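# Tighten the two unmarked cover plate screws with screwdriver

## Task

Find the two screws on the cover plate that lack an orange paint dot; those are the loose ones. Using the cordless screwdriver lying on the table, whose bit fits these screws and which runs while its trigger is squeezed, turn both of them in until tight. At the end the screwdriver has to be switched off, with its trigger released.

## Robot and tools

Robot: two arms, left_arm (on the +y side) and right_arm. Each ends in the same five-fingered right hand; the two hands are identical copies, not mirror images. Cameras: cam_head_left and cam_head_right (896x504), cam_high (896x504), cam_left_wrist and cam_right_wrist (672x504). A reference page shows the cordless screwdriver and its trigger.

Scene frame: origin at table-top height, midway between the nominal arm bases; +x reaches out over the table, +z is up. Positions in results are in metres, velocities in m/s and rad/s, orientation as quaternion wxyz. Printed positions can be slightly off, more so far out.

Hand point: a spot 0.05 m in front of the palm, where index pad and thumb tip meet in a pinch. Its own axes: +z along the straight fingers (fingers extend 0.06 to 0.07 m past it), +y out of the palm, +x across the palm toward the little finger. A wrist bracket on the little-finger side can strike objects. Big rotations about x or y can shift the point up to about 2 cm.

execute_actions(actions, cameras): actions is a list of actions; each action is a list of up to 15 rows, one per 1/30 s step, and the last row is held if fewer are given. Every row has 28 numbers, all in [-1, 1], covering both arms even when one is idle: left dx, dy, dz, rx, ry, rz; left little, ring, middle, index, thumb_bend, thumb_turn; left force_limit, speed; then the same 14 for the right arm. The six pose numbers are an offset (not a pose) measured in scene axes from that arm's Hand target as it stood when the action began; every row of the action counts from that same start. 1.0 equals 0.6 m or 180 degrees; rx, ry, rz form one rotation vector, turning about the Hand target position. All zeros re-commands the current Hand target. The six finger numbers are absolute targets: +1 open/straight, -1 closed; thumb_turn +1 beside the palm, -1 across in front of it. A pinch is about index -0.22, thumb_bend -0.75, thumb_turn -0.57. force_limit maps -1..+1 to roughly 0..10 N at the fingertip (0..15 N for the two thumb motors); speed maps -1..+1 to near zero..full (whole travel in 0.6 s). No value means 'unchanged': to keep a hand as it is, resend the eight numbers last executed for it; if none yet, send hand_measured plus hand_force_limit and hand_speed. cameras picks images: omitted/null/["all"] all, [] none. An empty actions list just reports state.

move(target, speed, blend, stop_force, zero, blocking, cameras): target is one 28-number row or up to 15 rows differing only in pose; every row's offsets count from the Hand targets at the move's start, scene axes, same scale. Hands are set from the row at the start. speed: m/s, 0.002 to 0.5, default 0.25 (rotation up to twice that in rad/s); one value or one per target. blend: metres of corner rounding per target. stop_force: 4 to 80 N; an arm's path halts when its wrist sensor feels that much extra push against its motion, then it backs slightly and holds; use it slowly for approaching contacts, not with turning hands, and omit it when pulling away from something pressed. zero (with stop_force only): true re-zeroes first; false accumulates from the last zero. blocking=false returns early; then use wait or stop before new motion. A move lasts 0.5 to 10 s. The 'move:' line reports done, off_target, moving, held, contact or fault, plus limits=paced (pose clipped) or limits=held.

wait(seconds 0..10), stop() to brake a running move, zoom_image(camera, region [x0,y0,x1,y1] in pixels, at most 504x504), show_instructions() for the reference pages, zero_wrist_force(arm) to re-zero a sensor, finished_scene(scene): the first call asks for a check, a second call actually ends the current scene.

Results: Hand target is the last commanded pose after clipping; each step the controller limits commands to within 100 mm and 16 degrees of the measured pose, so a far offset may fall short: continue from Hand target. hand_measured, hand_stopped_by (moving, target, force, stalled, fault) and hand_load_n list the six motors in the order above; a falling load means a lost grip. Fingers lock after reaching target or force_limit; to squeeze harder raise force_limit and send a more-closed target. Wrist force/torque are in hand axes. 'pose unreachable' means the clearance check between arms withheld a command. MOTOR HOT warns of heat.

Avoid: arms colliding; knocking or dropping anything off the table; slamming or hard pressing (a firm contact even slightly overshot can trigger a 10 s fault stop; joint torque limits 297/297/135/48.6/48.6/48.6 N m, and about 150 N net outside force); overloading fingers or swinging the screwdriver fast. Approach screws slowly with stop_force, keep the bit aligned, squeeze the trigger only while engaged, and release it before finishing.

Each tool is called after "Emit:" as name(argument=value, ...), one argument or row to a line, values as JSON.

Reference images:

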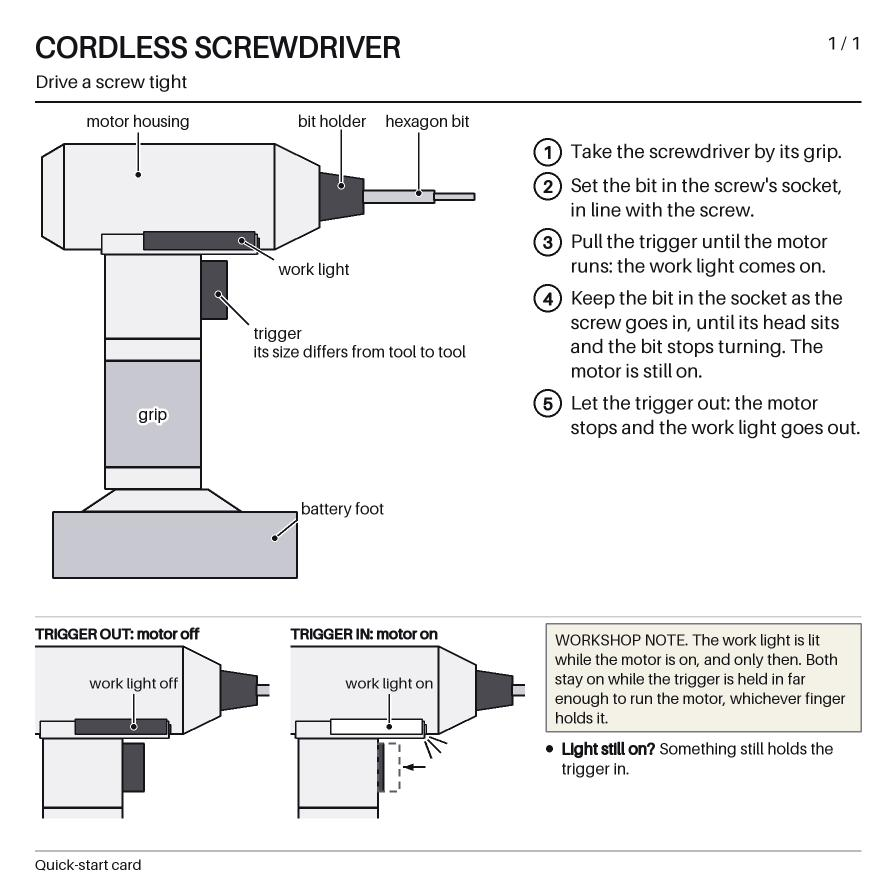

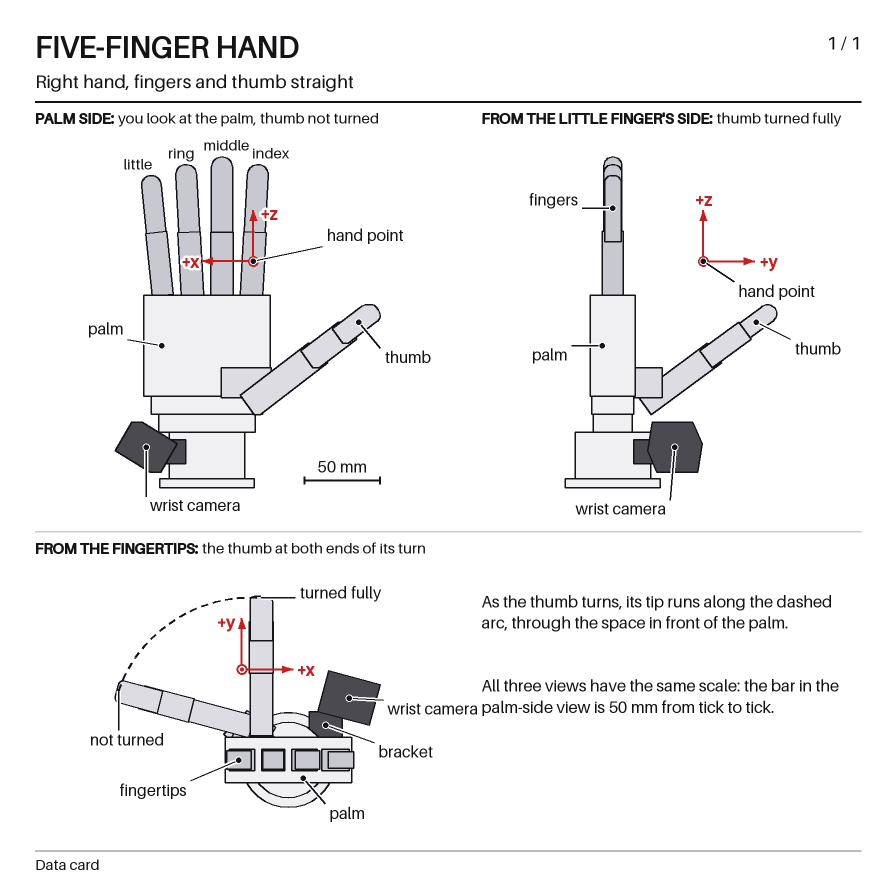

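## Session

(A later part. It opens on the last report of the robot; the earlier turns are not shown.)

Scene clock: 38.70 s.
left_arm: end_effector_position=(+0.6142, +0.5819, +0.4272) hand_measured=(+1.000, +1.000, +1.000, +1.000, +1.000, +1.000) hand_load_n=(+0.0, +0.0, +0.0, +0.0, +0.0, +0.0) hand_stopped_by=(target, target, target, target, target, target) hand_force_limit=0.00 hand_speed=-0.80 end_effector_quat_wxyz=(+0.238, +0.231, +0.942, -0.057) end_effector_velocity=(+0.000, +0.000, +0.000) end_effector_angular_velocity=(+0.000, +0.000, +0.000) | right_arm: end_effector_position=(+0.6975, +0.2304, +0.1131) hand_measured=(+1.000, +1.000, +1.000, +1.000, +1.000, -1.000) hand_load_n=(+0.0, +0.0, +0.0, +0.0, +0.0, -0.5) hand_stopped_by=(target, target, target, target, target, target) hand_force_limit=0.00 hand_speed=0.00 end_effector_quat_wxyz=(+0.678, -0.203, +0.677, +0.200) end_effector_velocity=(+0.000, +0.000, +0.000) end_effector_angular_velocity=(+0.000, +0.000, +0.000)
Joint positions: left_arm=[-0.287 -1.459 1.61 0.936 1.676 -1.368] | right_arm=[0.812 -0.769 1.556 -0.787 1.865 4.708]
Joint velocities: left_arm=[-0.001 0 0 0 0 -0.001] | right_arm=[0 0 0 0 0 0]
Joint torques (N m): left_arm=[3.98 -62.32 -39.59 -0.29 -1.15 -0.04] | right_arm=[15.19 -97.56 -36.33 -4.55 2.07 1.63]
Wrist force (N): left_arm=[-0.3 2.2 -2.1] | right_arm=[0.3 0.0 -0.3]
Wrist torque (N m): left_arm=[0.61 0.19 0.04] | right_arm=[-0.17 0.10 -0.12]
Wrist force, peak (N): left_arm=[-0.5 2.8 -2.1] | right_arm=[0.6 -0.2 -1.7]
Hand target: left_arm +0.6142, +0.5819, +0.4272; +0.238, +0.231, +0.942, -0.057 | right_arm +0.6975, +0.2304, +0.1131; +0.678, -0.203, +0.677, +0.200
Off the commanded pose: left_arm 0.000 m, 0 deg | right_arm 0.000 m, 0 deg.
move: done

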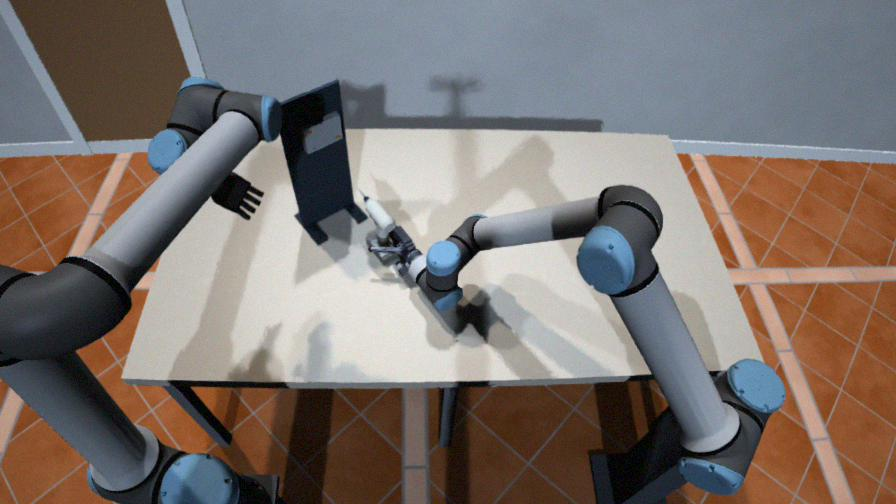

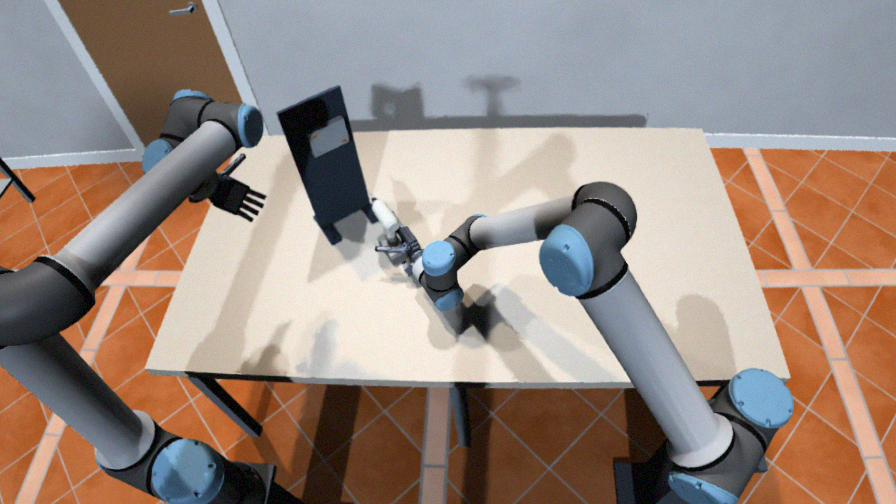

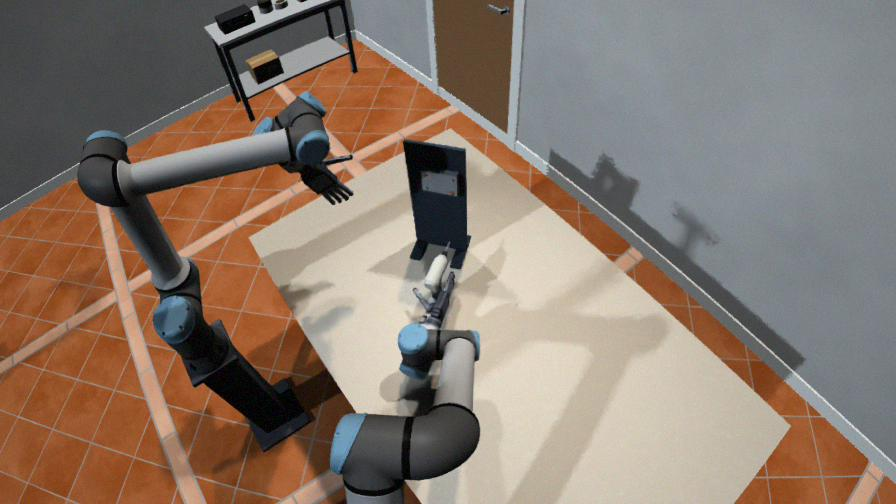

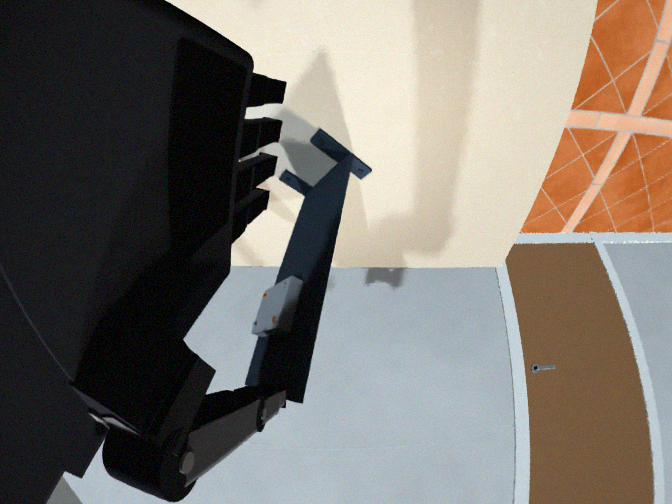

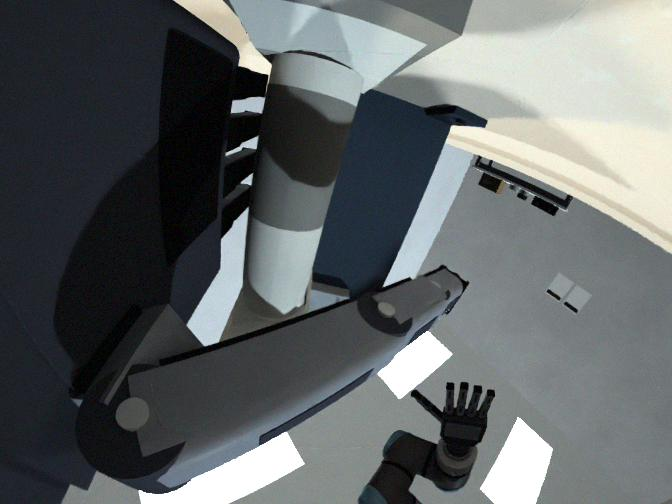

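Emit:
move(
  target=[0,0,0,0,0,0,1,1,1,1,1,1,0,-0.8,0.0321,0.0210,0,0,0,0,1,1,1,1,1,-1,0,0],
  speed=0.05,
  stop_force=5,
  cameras=["cam_right_wrist","cam_head_left","cam_high"],
)

Emit:
zoom_image(
  camera="cam_head_left",
  region=[320, 150, 480, 290],
)

Emit:
zoom_image(
  camera="cam_right_wrist",
  region=[220, 150, 520, 450],
)

Scene clock: 40.63 s.
left_arm: end_effector_position=(+0.6142, +0.5819, +0.4272) hand_measured=(+1.000, +1.000, +1.000, +1.000, +1.000, +1.000) hand_load_n=(+0.0, +0.0, +0.0, +0.0, +0.0, +0.0) hand_stopped_by=(target, target, target, target, target, target) hand_force_limit=0.00 hand_speed=-0.80 end_effector_quat_wxyz=(+0.238, +0.231, +0.942, -0.057) end_effector_velocity=(+0.000, +0.001, +0.000) end_effector_angular_velocity=(+0.000, +0.000, +0.001) | right_arm: end_effector_position=(+0.7168, +0.2431, +0.1131) hand_measured=(+1.000, +1.000, +1.000, +1.000, +1.000, -1.000) hand_load_n=(+0.0, +0.0, +0.0, +0.0, +0.0, +0.0) hand_stopped_by=(target, target, target, target, target, target) hand_force_limit=0.00 hand_speed=0.00 end_effector_quat_wxyz=(+0.678, -0.203, +0.677, +0.200) end_effector_velocity=(+0.000, +0.000, -0.001) end_effector_angular_velocity=(-0.002, +0.002, +0.000)
Joint positions: left_arm=[-0.287 -1.459 1.61 0.936 1.676 -1.368] | right_arm=[0.804 -0.745 1.505 -0.76 1.857 4.708]
Joint velocities: left_arm=[0.001 0 0 0 0 0] | right_arm=[0 0.001 0 0.002 0 0]
Joint torques (N m): left_arm=[5.32 -60.64 -41.98 -0.39 -1.64 -0.56] | right_arm=[14.43 -110.97 -28.91 -4.19 1.95 1.95]
Wrist force (N): left_arm=[-0.3 2.6 -1.7] | right_arm=[0.6 0.2 -0.2]
Wrist torque (N m): left_arm=[0.65 0.18 0.06] | right_arm=[-0.13 0.07 -0.10]
Wrist force, peak (N): left_arm=[-0.5 2.8 -1.9] | right_arm=[0.4 0.3 -1.0]
Hand target: left_arm +0.6142, +0.5819, +0.4272; +0.238, +0.231, +0.942, -0.057 | right_arm +0.7168, +0.2431, +0.1131; +0.678, -0.203, +0.677, +0.200
Off the commanded pose: left_arm 0.000 m, 0 deg | right_arm 0.000 m, 0 deg.
move: done
Images, in order (width x height): cam_head_left 896x504, cam_high 896x504, cam_right_wrist 672x504.

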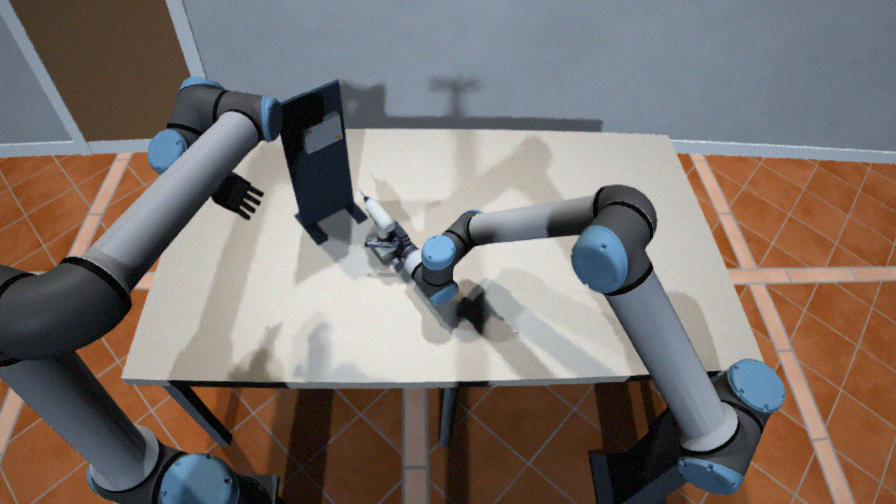

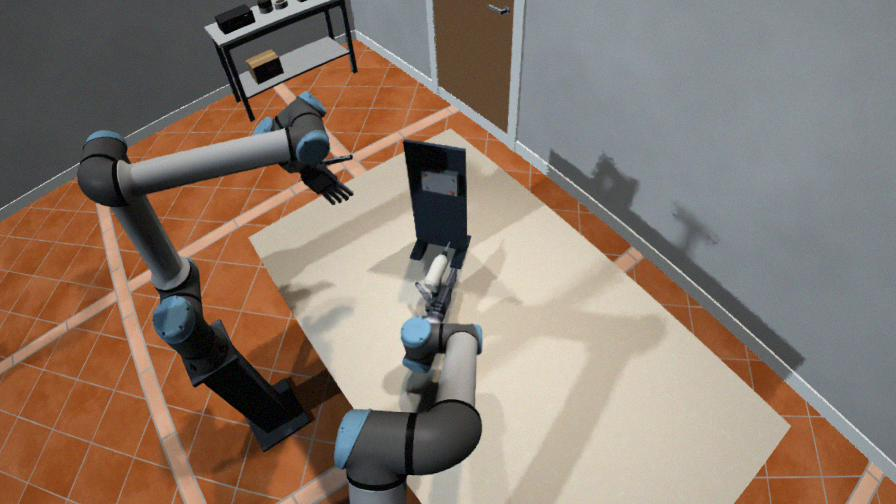

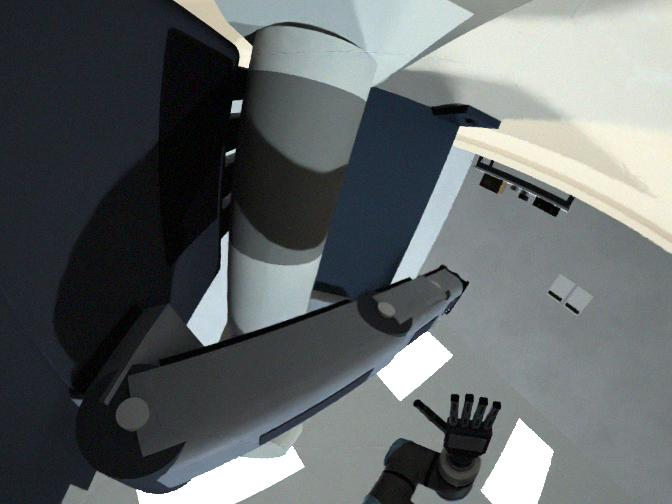

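Scaled by 3.150.

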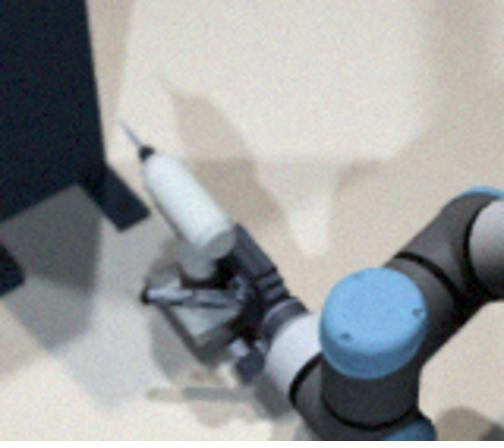

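Scaled by 1.680 from the camera's 672x504 image, which has a finer 960x720 frame.

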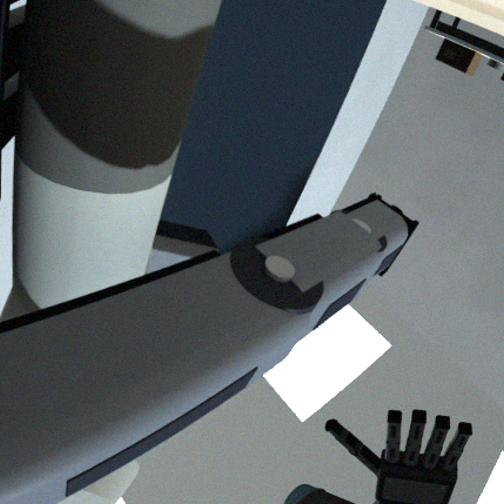

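Emit:
move(
  target=[0,0,0,0,0,0,1,1,1,1,1,1,0,-0.8,-0.0110,0.0167,0,0,0,0,1,1,1,1,1,-1,0,0],
  speed=0.03,
  stop_force=4,
  cameras=["cam_right_wrist"],
)

Scene clock: 42.57 s.
left_arm: end_effector_position=(+0.6142, +0.5819, +0.4272) hand_measured=(+1.000, +1.000, +1.000, +1.000, +1.000, +1.000) hand_load_n=(+0.0, +0.0, +0.0, +0.0, +0.0, +0.0) hand_stopped_by=(target, target, target, target, target, target) hand_force_limit=0.00 hand_speed=-0.80 end_effector_quat_wxyz=(+0.238, +0.231, +0.942, -0.057) end_effector_velocity=(+0.000, +0.000, +0.000) end_effector_angular_velocity=(+0.000, -0.001, +0.000) | right_arm: end_effector_position=(+0.7102, +0.2531, +0.1131) hand_measured=(+1.000, +1.000, +1.000, +1.000, +1.000, -1.000) hand_load_n=(+0.0, +0.5, +0.0, +0.0, +0.0, +0.0) hand_stopped_by=(target, target, target, target, target, target) hand_force_limit=0.00 hand_speed=0.00 end_effector_quat_wxyz=(+0.678, -0.203, +0.677, +0.200) end_effector_velocity=(+0.000, +0.000, +0.000) end_effector_angular_velocity=(+0.000, +0.000, +0.000)
Joint positions: left_arm=[-0.287 -1.459 1.61 0.936 1.676 -1.368] | right_arm=[0.818 -0.738 1.491 -0.753 1.871 4.708]
Joint velocities: left_arm=[0.001 0 0 0 0 0.001] | right_arm=[0 0 0 0.001 0 0]
Joint torques (N m): left_arm=[5.73 -62.5 -45.09 0.66 -1.42 -1.37] | right_arm=[-14.59 -110.69 -27.44 -4.64 -1.35 -1]
Wrist force (N): left_arm=[0.0 2.1 -1.8] | right_arm=[0.3 0.2 -0.4]
Wrist torque (N m): left_arm=[0.58 0.15 0.06] | right_arm=[-0.13 0.11 -0.12]
Wrist force, peak (N): left_arm=[-0.3 2.6 -2.0] | right_arm=[0.4 -1.6 -0.4]
Hand target: left_arm +0.6142, +0.5819, +0.4272; +0.238, +0.231, +0.942, -0.057 | right_arm +0.7102, +0.2531, +0.1131; +0.678, -0.203, +0.677, +0.200
Off the commanded pose: left_arm 0.000 m, 0 deg | right_arm 0.000 m, 0 deg.
move: done
Images, in order (width x height): cam_right_wrist 672x504.

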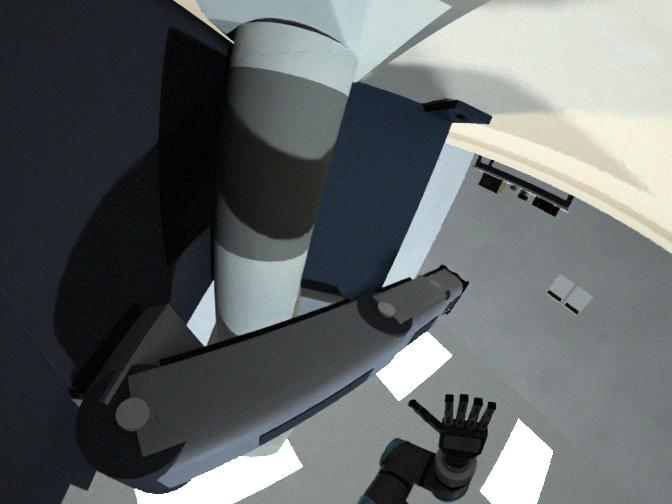

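Emit:
move(
  target=[0,0,0,0,0,0,1,1,1,1,1,1,0,-0.8,0,0,0,0,0,0,-1,-1,-1,1,1,-1,-0.2,-0.6],
  cameras=["cam_right_wrist","cam_head_left"],
)

Emit:
zoom_image(
  camera="cam_head_left",
  region=[320, 150, 480, 290],
)

Scene clock: 45.93 s.
left_arm: end_effector_position=(+0.6142, +0.5819, +0.4272) hand_measured=(+1.000, +1.000, +1.000, +1.000, +1.000, +1.000) hand_load_n=(+0.0, +0.5, +0.0, +0.0, +0.0, -0.5) hand_stopped_by=(target, target, target, target, target, target) hand_force_limit=0.00 hand_speed=-0.80 end_effector_quat_wxyz=(+0.238, +0.231, +0.942, -0.057) end_effector_velocity=(+0.000, +0.001, +0.000) end_effector_angular_velocity=(+0.001, +0.000, +0.000) | right_arm: end_effector_position=(+0.7102, +0.2531, +0.1131) hand_measured=(-0.930, -0.928, -0.928, +1.000, +1.000, -1.000) hand_load_n=(+5.5, +8.0, +10.0, +0.0, +0.5, +0.5) hand_stopped_by=(force, force, force, target, target, target) hand_force_limit=-0.20 hand_speed=-0.60 end_effector_quat_wxyz=(+0.678, -0.203, +0.677, +0.200) end_effector_velocity=(+0.000, +0.000, +0.000) end_effector_angular_velocity=(+0.000, +0.000, +0.000)
Joint positions: left_arm=[-0.287 -1.459 1.61 0.936 1.676 -1.368] | right_arm=[0.818 -0.738 1.491 -0.753 1.871 4.708]
Joint velocities: left_arm=[0.001 0 0 0 0 0.001] | right_arm=[0 0 0 0 0 0]
Joint torques (N m): left_arm=[3.03 -61.81 -50.05 0.34 -0.97 -2.11] | right_arm=[-8.91 -108.05 -35.48 -2.39 1.03 -0.87]
Wrist force (N): left_arm=[-0.3 2.4 -1.7] | right_arm=[-0.4 0.2 -1.1]
Wrist torque (N m): left_arm=[0.62 0.19 0.04] | right_arm=[-0.15 -0.17 -0.03]
Wrist force, peak (N): left_arm=[-0.7 2.7 -2.1] | right_arm=[1.4 -0.5 1.3]
Hand target: left_arm +0.6142, +0.5819, +0.4272; +0.238, +0.231, +0.942, -0.057 | right_arm +0.7102, +0.2531, +0.1131; +0.678, -0.203, +0.677, +0.200
Off the commanded pose: left_arm 0.000 m, 0 deg | right_arm 0.000 m, 0 deg.
move: done
Images, in order (width x height): cam_head_left 896x504, cam_right_wrist 672x504.

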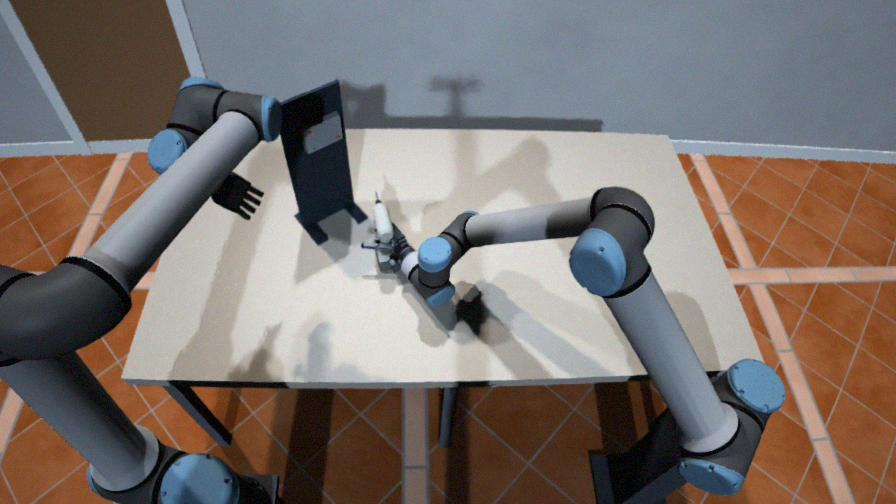

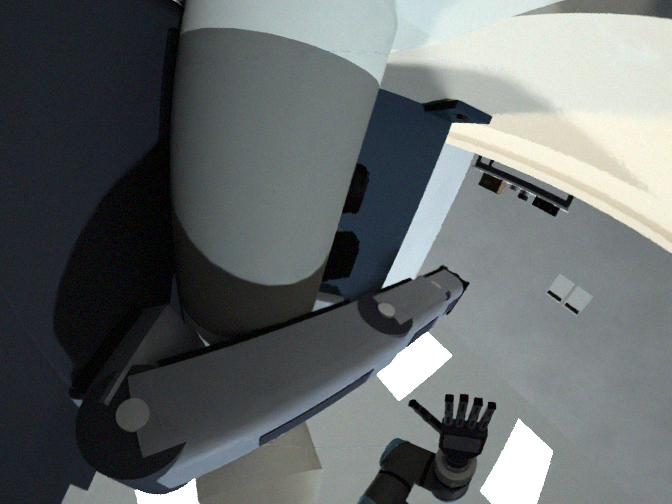

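Scaled by 3.150.

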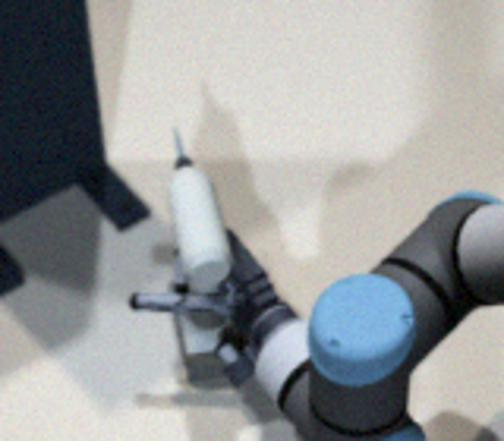

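Emit:
execute_actions(
  actions=[],
)

Scene clock: 46.70 s.
left_arm: end_effector_position=(+0.6142, +0.5819, +0.4272) hand_measured=(+1.000, +1.000, +1.000, +1.000, +1.000, +1.000) hand_load_n=(+0.0, +0.0, +0.0, +0.0, +0.0, +0.0) hand_stopped_by=(target, target, target, target, target, target) hand_force_limit=0.00 hand_speed=-0.80 end_effector_quat_wxyz=(+0.238, +0.231, +0.942, -0.057) end_effector_velocity=(+0.000, +0.000, +0.000) end_effector_angular_velocity=(+0.000, +0.000, -0.001) | right_arm: end_effector_position=(+0.7102, +0.2531, +0.1131) hand_measured=(-0.930, -0.928, -0.928, +1.000, +1.000, -1.000) hand_load_n=(+5.0, +8.5, +10.0, +0.0, +0.5, +0.5) hand_stopped_by=(force, force, force, target, target, target) hand_force_limit=-0.20 hand_speed=-0.60 end_effector_quat_wxyz=(+0.678, -0.203, +0.677, +0.200) end_effector_velocity=(+0.000, +0.000, +0.000) end_effector_angular_velocity=(-0.001, +0.000, +0.000)
Joint positions: left_arm=[-0.287 -1.459 1.61 0.936 1.676 -1.368] | right_arm=[0.818 -0.738 1.491 -0.753 1.871 4.708]
Joint velocities: left_arm=[-0.001 0 0 0 0 0.001] | right_arm=[0 0 0 0.001 0 0]
Joint torques (N m): left_arm=[0.21 -59.25 -50.41 0.37 -1.25 -2.55] | right_arm=[-6.72 -104.25 -36.33 -1.8 0.85 -0.81]
Wrist force (N): left_arm=[-0.2 2.4 -1.8] | right_arm=[-0.2 0.6 -1.3]
Wrist torque (N m): left_arm=[0.62 0.18 0.05] | right_arm=[-0.08 -0.18 0.00]
Wrist force, peak (N): left_arm=[-0.3 2.7 -2.0] | right_arm=[-0.5 -0.1 -1.7]
Hand target: left_arm +0.6142, +0.5819, +0.4272; +0.238, +0.231, +0.942, -0.057 | right_arm +0.7102, +0.2531, +0.1131; +0.678, -0.203, +0.677, +0.200
Off the commanded pose: left_arm 0.000 m, 0 deg | right_arm 0.000 m, 0 deg.

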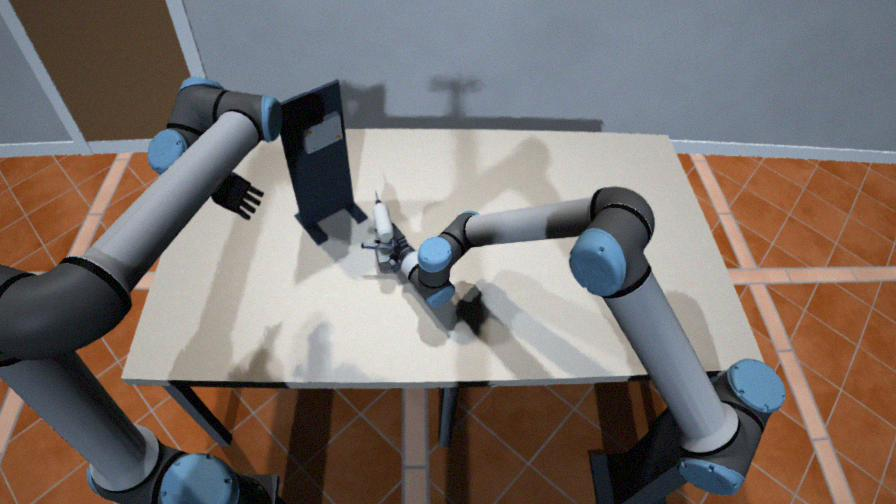

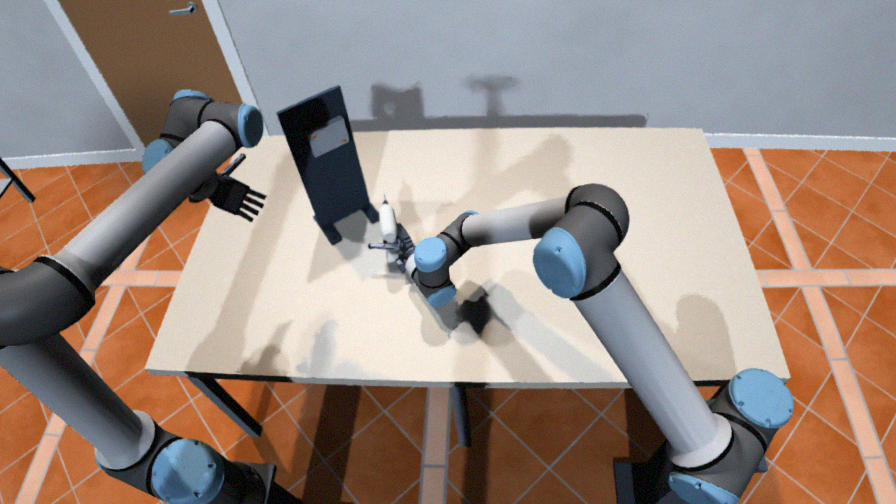

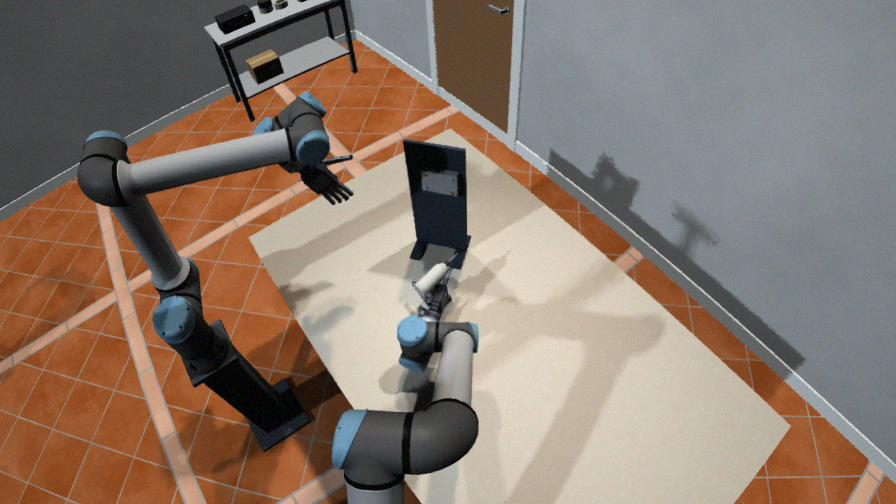

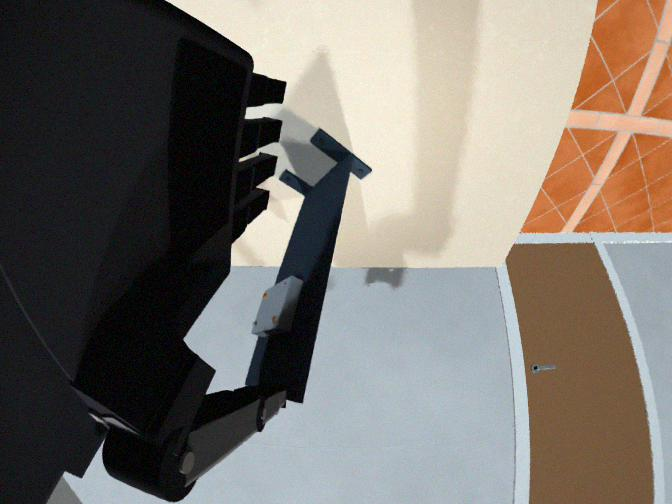

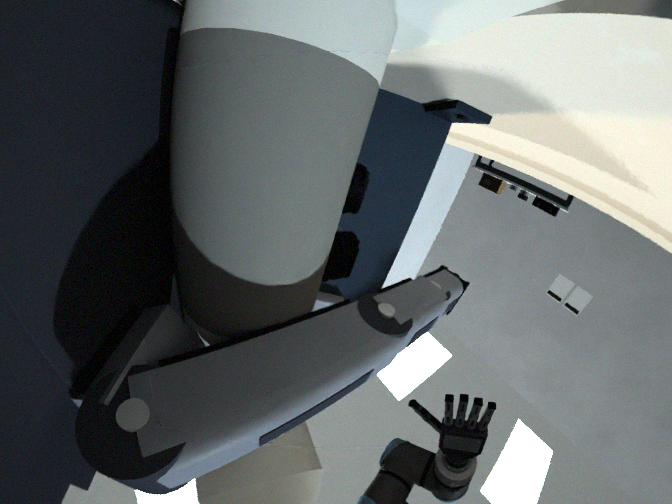

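Emit:
move(
  target=[0,0,0,0,0,0,1,1,1,1,1,1,0,-0.8,0,0,0,0,0,0,0.3,0.3,0.3,1,1,-1,-0.2,-0.6],
  cameras=["cam_head_left","cam_right_wrist"],
)

Emit:
zoom_image(
  camera="cam_head_left",
  region=[320, 160, 480, 320],
)

Scene clock: 49.93 s.
left_arm: end_effector_position=(+0.6142, +0.5819, +0.4272) hand_measured=(+1.000, +1.000, +1.000, +1.000, +1.000, +1.000) hand_load_n=(+0.0, -0.5, +0.0, +0.0, +0.0, -0.5) hand_stopped_by=(target, target, target, target, target, target) hand_force_limit=0.00 hand_speed=-0.80 end_effector_quat_wxyz=(+0.238, +0.231, +0.942, -0.057) end_effector_velocity=(+0.000, +0.000, +0.000) end_effector_angular_velocity=(+0.000, +0.001, +0.000) | right_arm: end_effector_position=(+0.7102, +0.2531, +0.1131) hand_measured=(+0.300, +0.300, +0.300, +1.000, +1.000, -1.000) hand_load_n=(+0.0, +0.0, +0.0, +0.5, +0.0, -0.5) hand_stopped_by=(target, target, target, target, target, target) hand_force_limit=-0.20 hand_speed=-0.60 end_effector_quat_wxyz=(+0.678, -0.203, +0.677, +0.200) end_effector_velocity=(+0.000, +0.000, +0.000) end_effector_angular_velocity=(+0.000, +0.000, +0.000)
Joint positions: left_arm=[-0.287 -1.459 1.61 0.936 1.676 -1.368] | right_arm=[0.818 -0.738 1.491 -0.753 1.871 4.708]
Joint velocities: left_arm=[0.001 0 0 0 0 0.001] | right_arm=[0 0 0 0.001 0 0]
Joint torques (N m): left_arm=[0.71 -56.99 -49.42 1.07 -1.17 -2.65] | right_arm=[6.59 -96.08 -36.24 -0.18 1.05 -1]
Wrist force (N): left_arm=[-0.6 2.3 -1.9] | right_arm=[0.6 -0.4 0.0]
Wrist torque (N m): left_arm=[0.61 0.24 0.03] | right_arm=[-0.19 0.03 -0.10]
Wrist force, peak (N): left_arm=[-0.5 2.9 -1.7] | right_arm=[1.3 -0.2 -1.8]
Hand target: left_arm +0.6142, +0.5819, +0.4272; +0.238, +0.231, +0.942, -0.057 | right_arm +0.7102, +0.2531, +0.1131; +0.678, -0.203, +0.677, +0.200
Off the commanded pose: left_arm 0.000 m, 0 deg | right_arm 0.000 m, 0 deg.
move: done
Images, in order (width x height): cam_head_left 896x504, cam_right_wrist 672x504.

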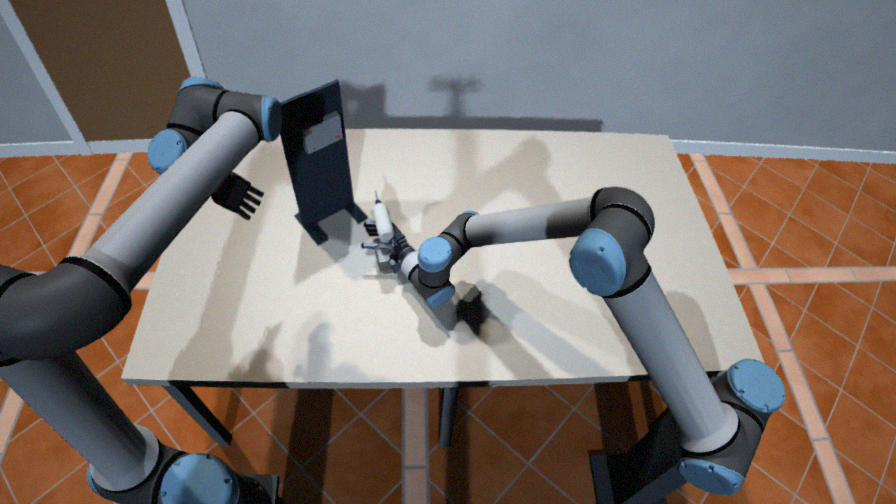

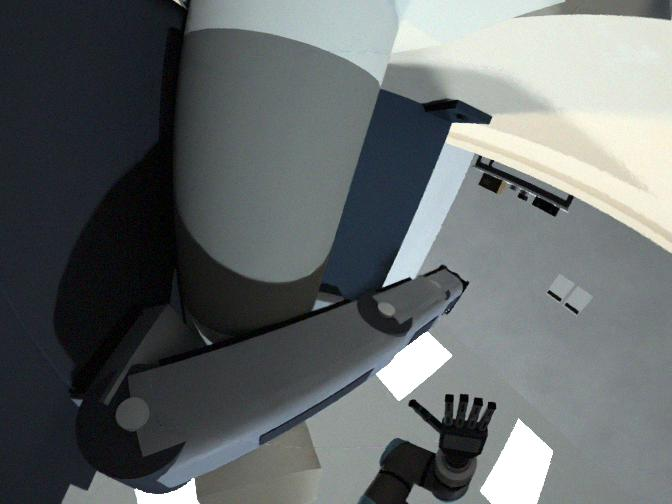

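Scaled by 3.150.

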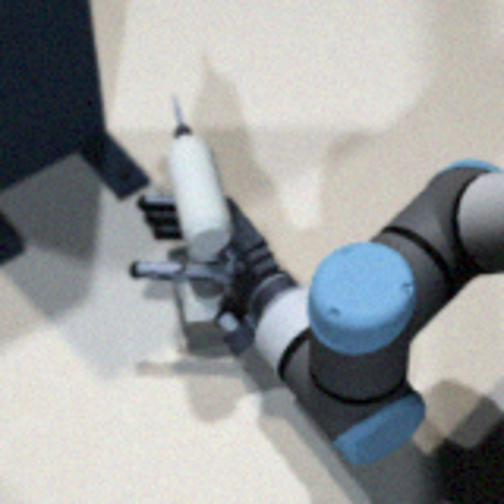

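Emit:
move(
  target=[
    [0,0,0,0,0,0,1,1,1,1,1,1,0,-0.8,-0.1,-0.06,0,0,0,0,1,1,1,1,1,-1,-0.2,0],
    [0,0,0,0,0,0,1,1,1,1,1,1,0,-0.8,-0.162,-0.035,0.005,0,0,-0.139,1,1,1,1,1,-1,-0.2,0],
  ],
  speed=0.1,
)

Emit:
zoom_image(
  camera="cam_head_left",
  region=[320, 160, 480, 320],
)

Emit:
zoom_image(
  camera="cam_head_right",
  region=[320, 160, 480, 320],
)

Scene clock: 53.80 s.
left_arm: end_effector_position=(+0.6142, +0.5819, +0.4272) hand_measured=(+1.000, +1.000, +1.000, +1.000, +1.000, +1.000) hand_load_n=(+0.0, +0.0, +0.0, +0.0, +0.0, +0.0) hand_stopped_by=(target, target, target, target, target, target) hand_force_limit=0.00 hand_speed=-0.80 end_effector_quat_wxyz=(+0.238, +0.231, +0.942, -0.057) end_effector_velocity=(+0.000, +0.000, +0.000) end_effector_angular_velocity=(+0.001, -0.001, +0.001) | right_arm: end_effector_position=(+0.6129, +0.2320, +0.1160) hand_measured=(+1.000, +1.000, +1.000, +1.000, +1.000, -1.000) hand_load_n=(+0.5, +0.0, +0.0, +0.0, +0.0, -0.5) hand_stopped_by=(target, target, target, target, target, target) hand_force_limit=-0.20 hand_speed=0.00 end_effector_quat_wxyz=(+0.706, -0.052, +0.705, +0.048) end_effector_velocity=(+0.000, +0.000, +0.000) end_effector_angular_velocity=(+0.002, -0.001, -0.002)
Joint positions: left_arm=[-0.287 -1.459 1.61 0.936 1.676 -1.368] | right_arm=[1.022 -0.73 1.466 -0.737 2.511 4.707]
Joint velocities: left_arm=[0 0 0 -0.001 -0.001 0] | right_arm=[0 0 0 -0.002 0.001 0]
Joint torques (N m): left_arm=[0.14 -60.2 -48.56 1.46 -0.91 -2.85] | right_arm=[-13.85 -108.91 -28.69 -4.14 1.16 1.89]
Wrist force (N): left_arm=[-0.3 2.6 -2.0] | right_arm=[0.7 0.1 -0.4]
Wrist torque (N m): left_arm=[0.66 0.20 0.06] | right_arm=[-0.15 0.04 -0.10]
Wrist force, peak (N): left_arm=[-0.5 3.1 -1.8] | right_arm=[0.4 -1.8 1.4]
Hand target: left_arm +0.6142, +0.5819, +0.4272; +0.238, +0.231, +0.942, -0.057 | right_arm +0.6131, +0.2319, +0.1161; +0.706, -0.052, +0.705, +0.048
Off the commanded pose: left_arm 0.000 m, 0 deg | right_arm 0.000 m, 0 deg.
move: done

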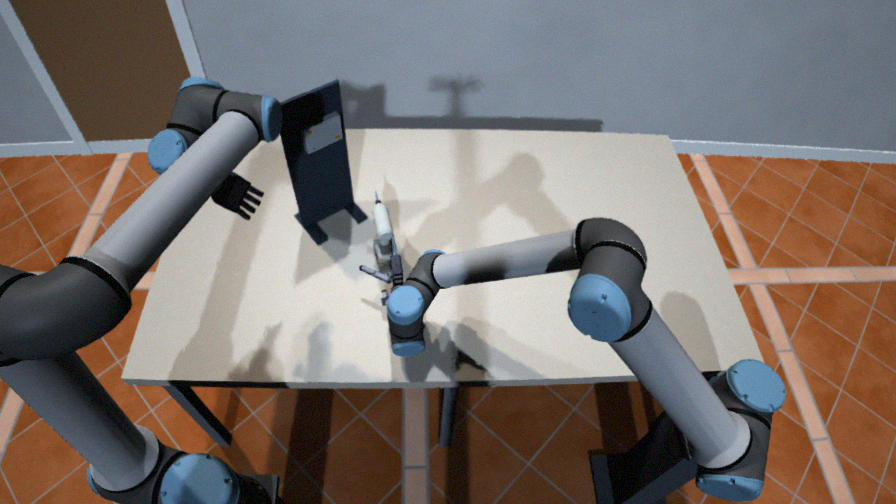

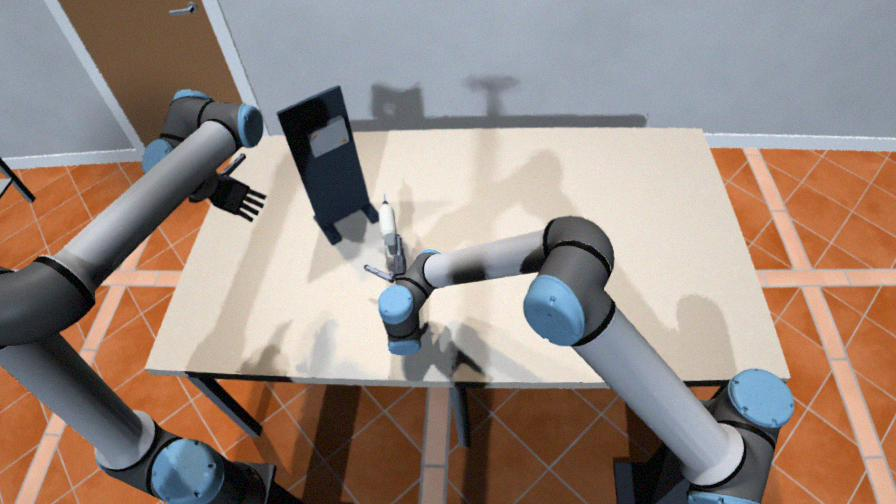

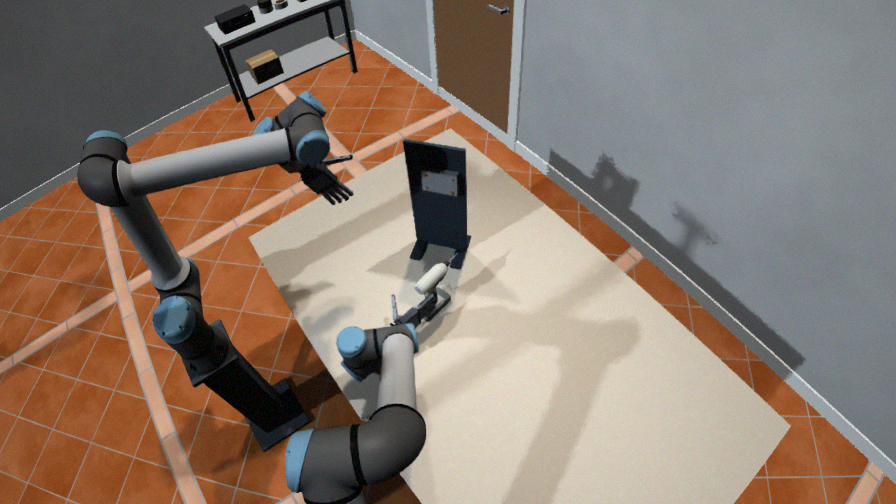

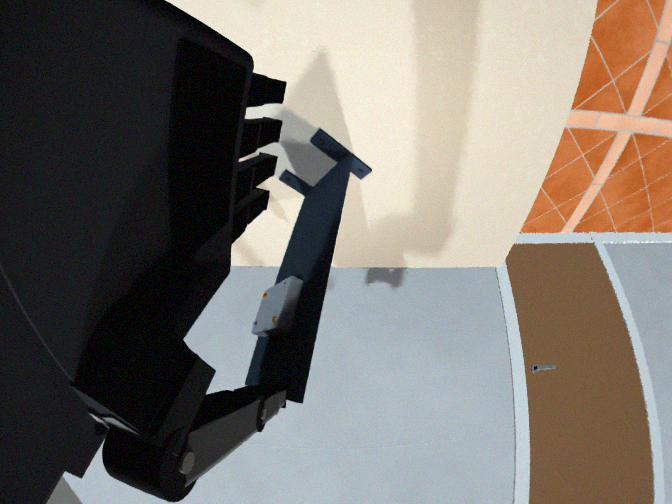

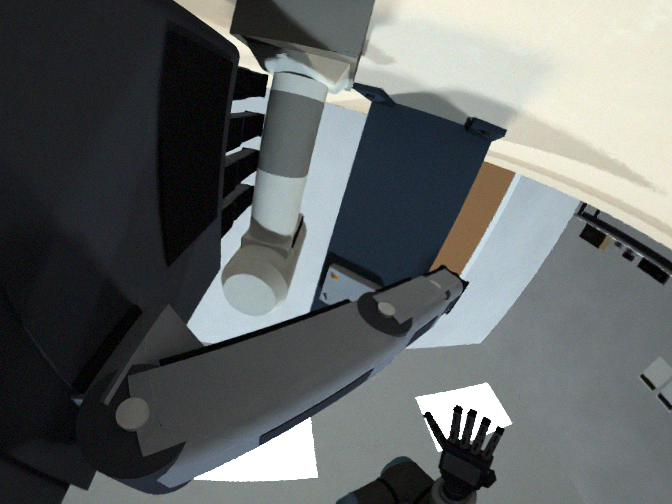

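Scaled by 3.150.

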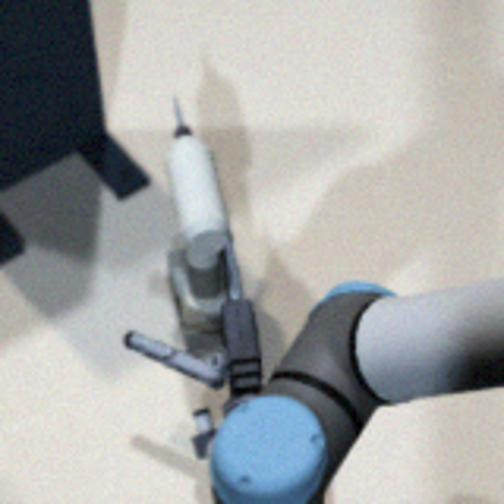

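Scaled by 3.150.

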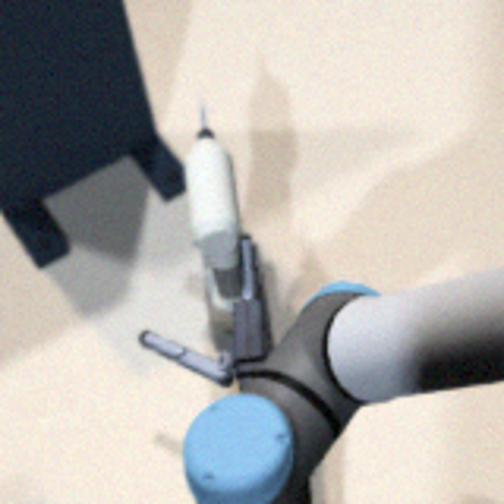

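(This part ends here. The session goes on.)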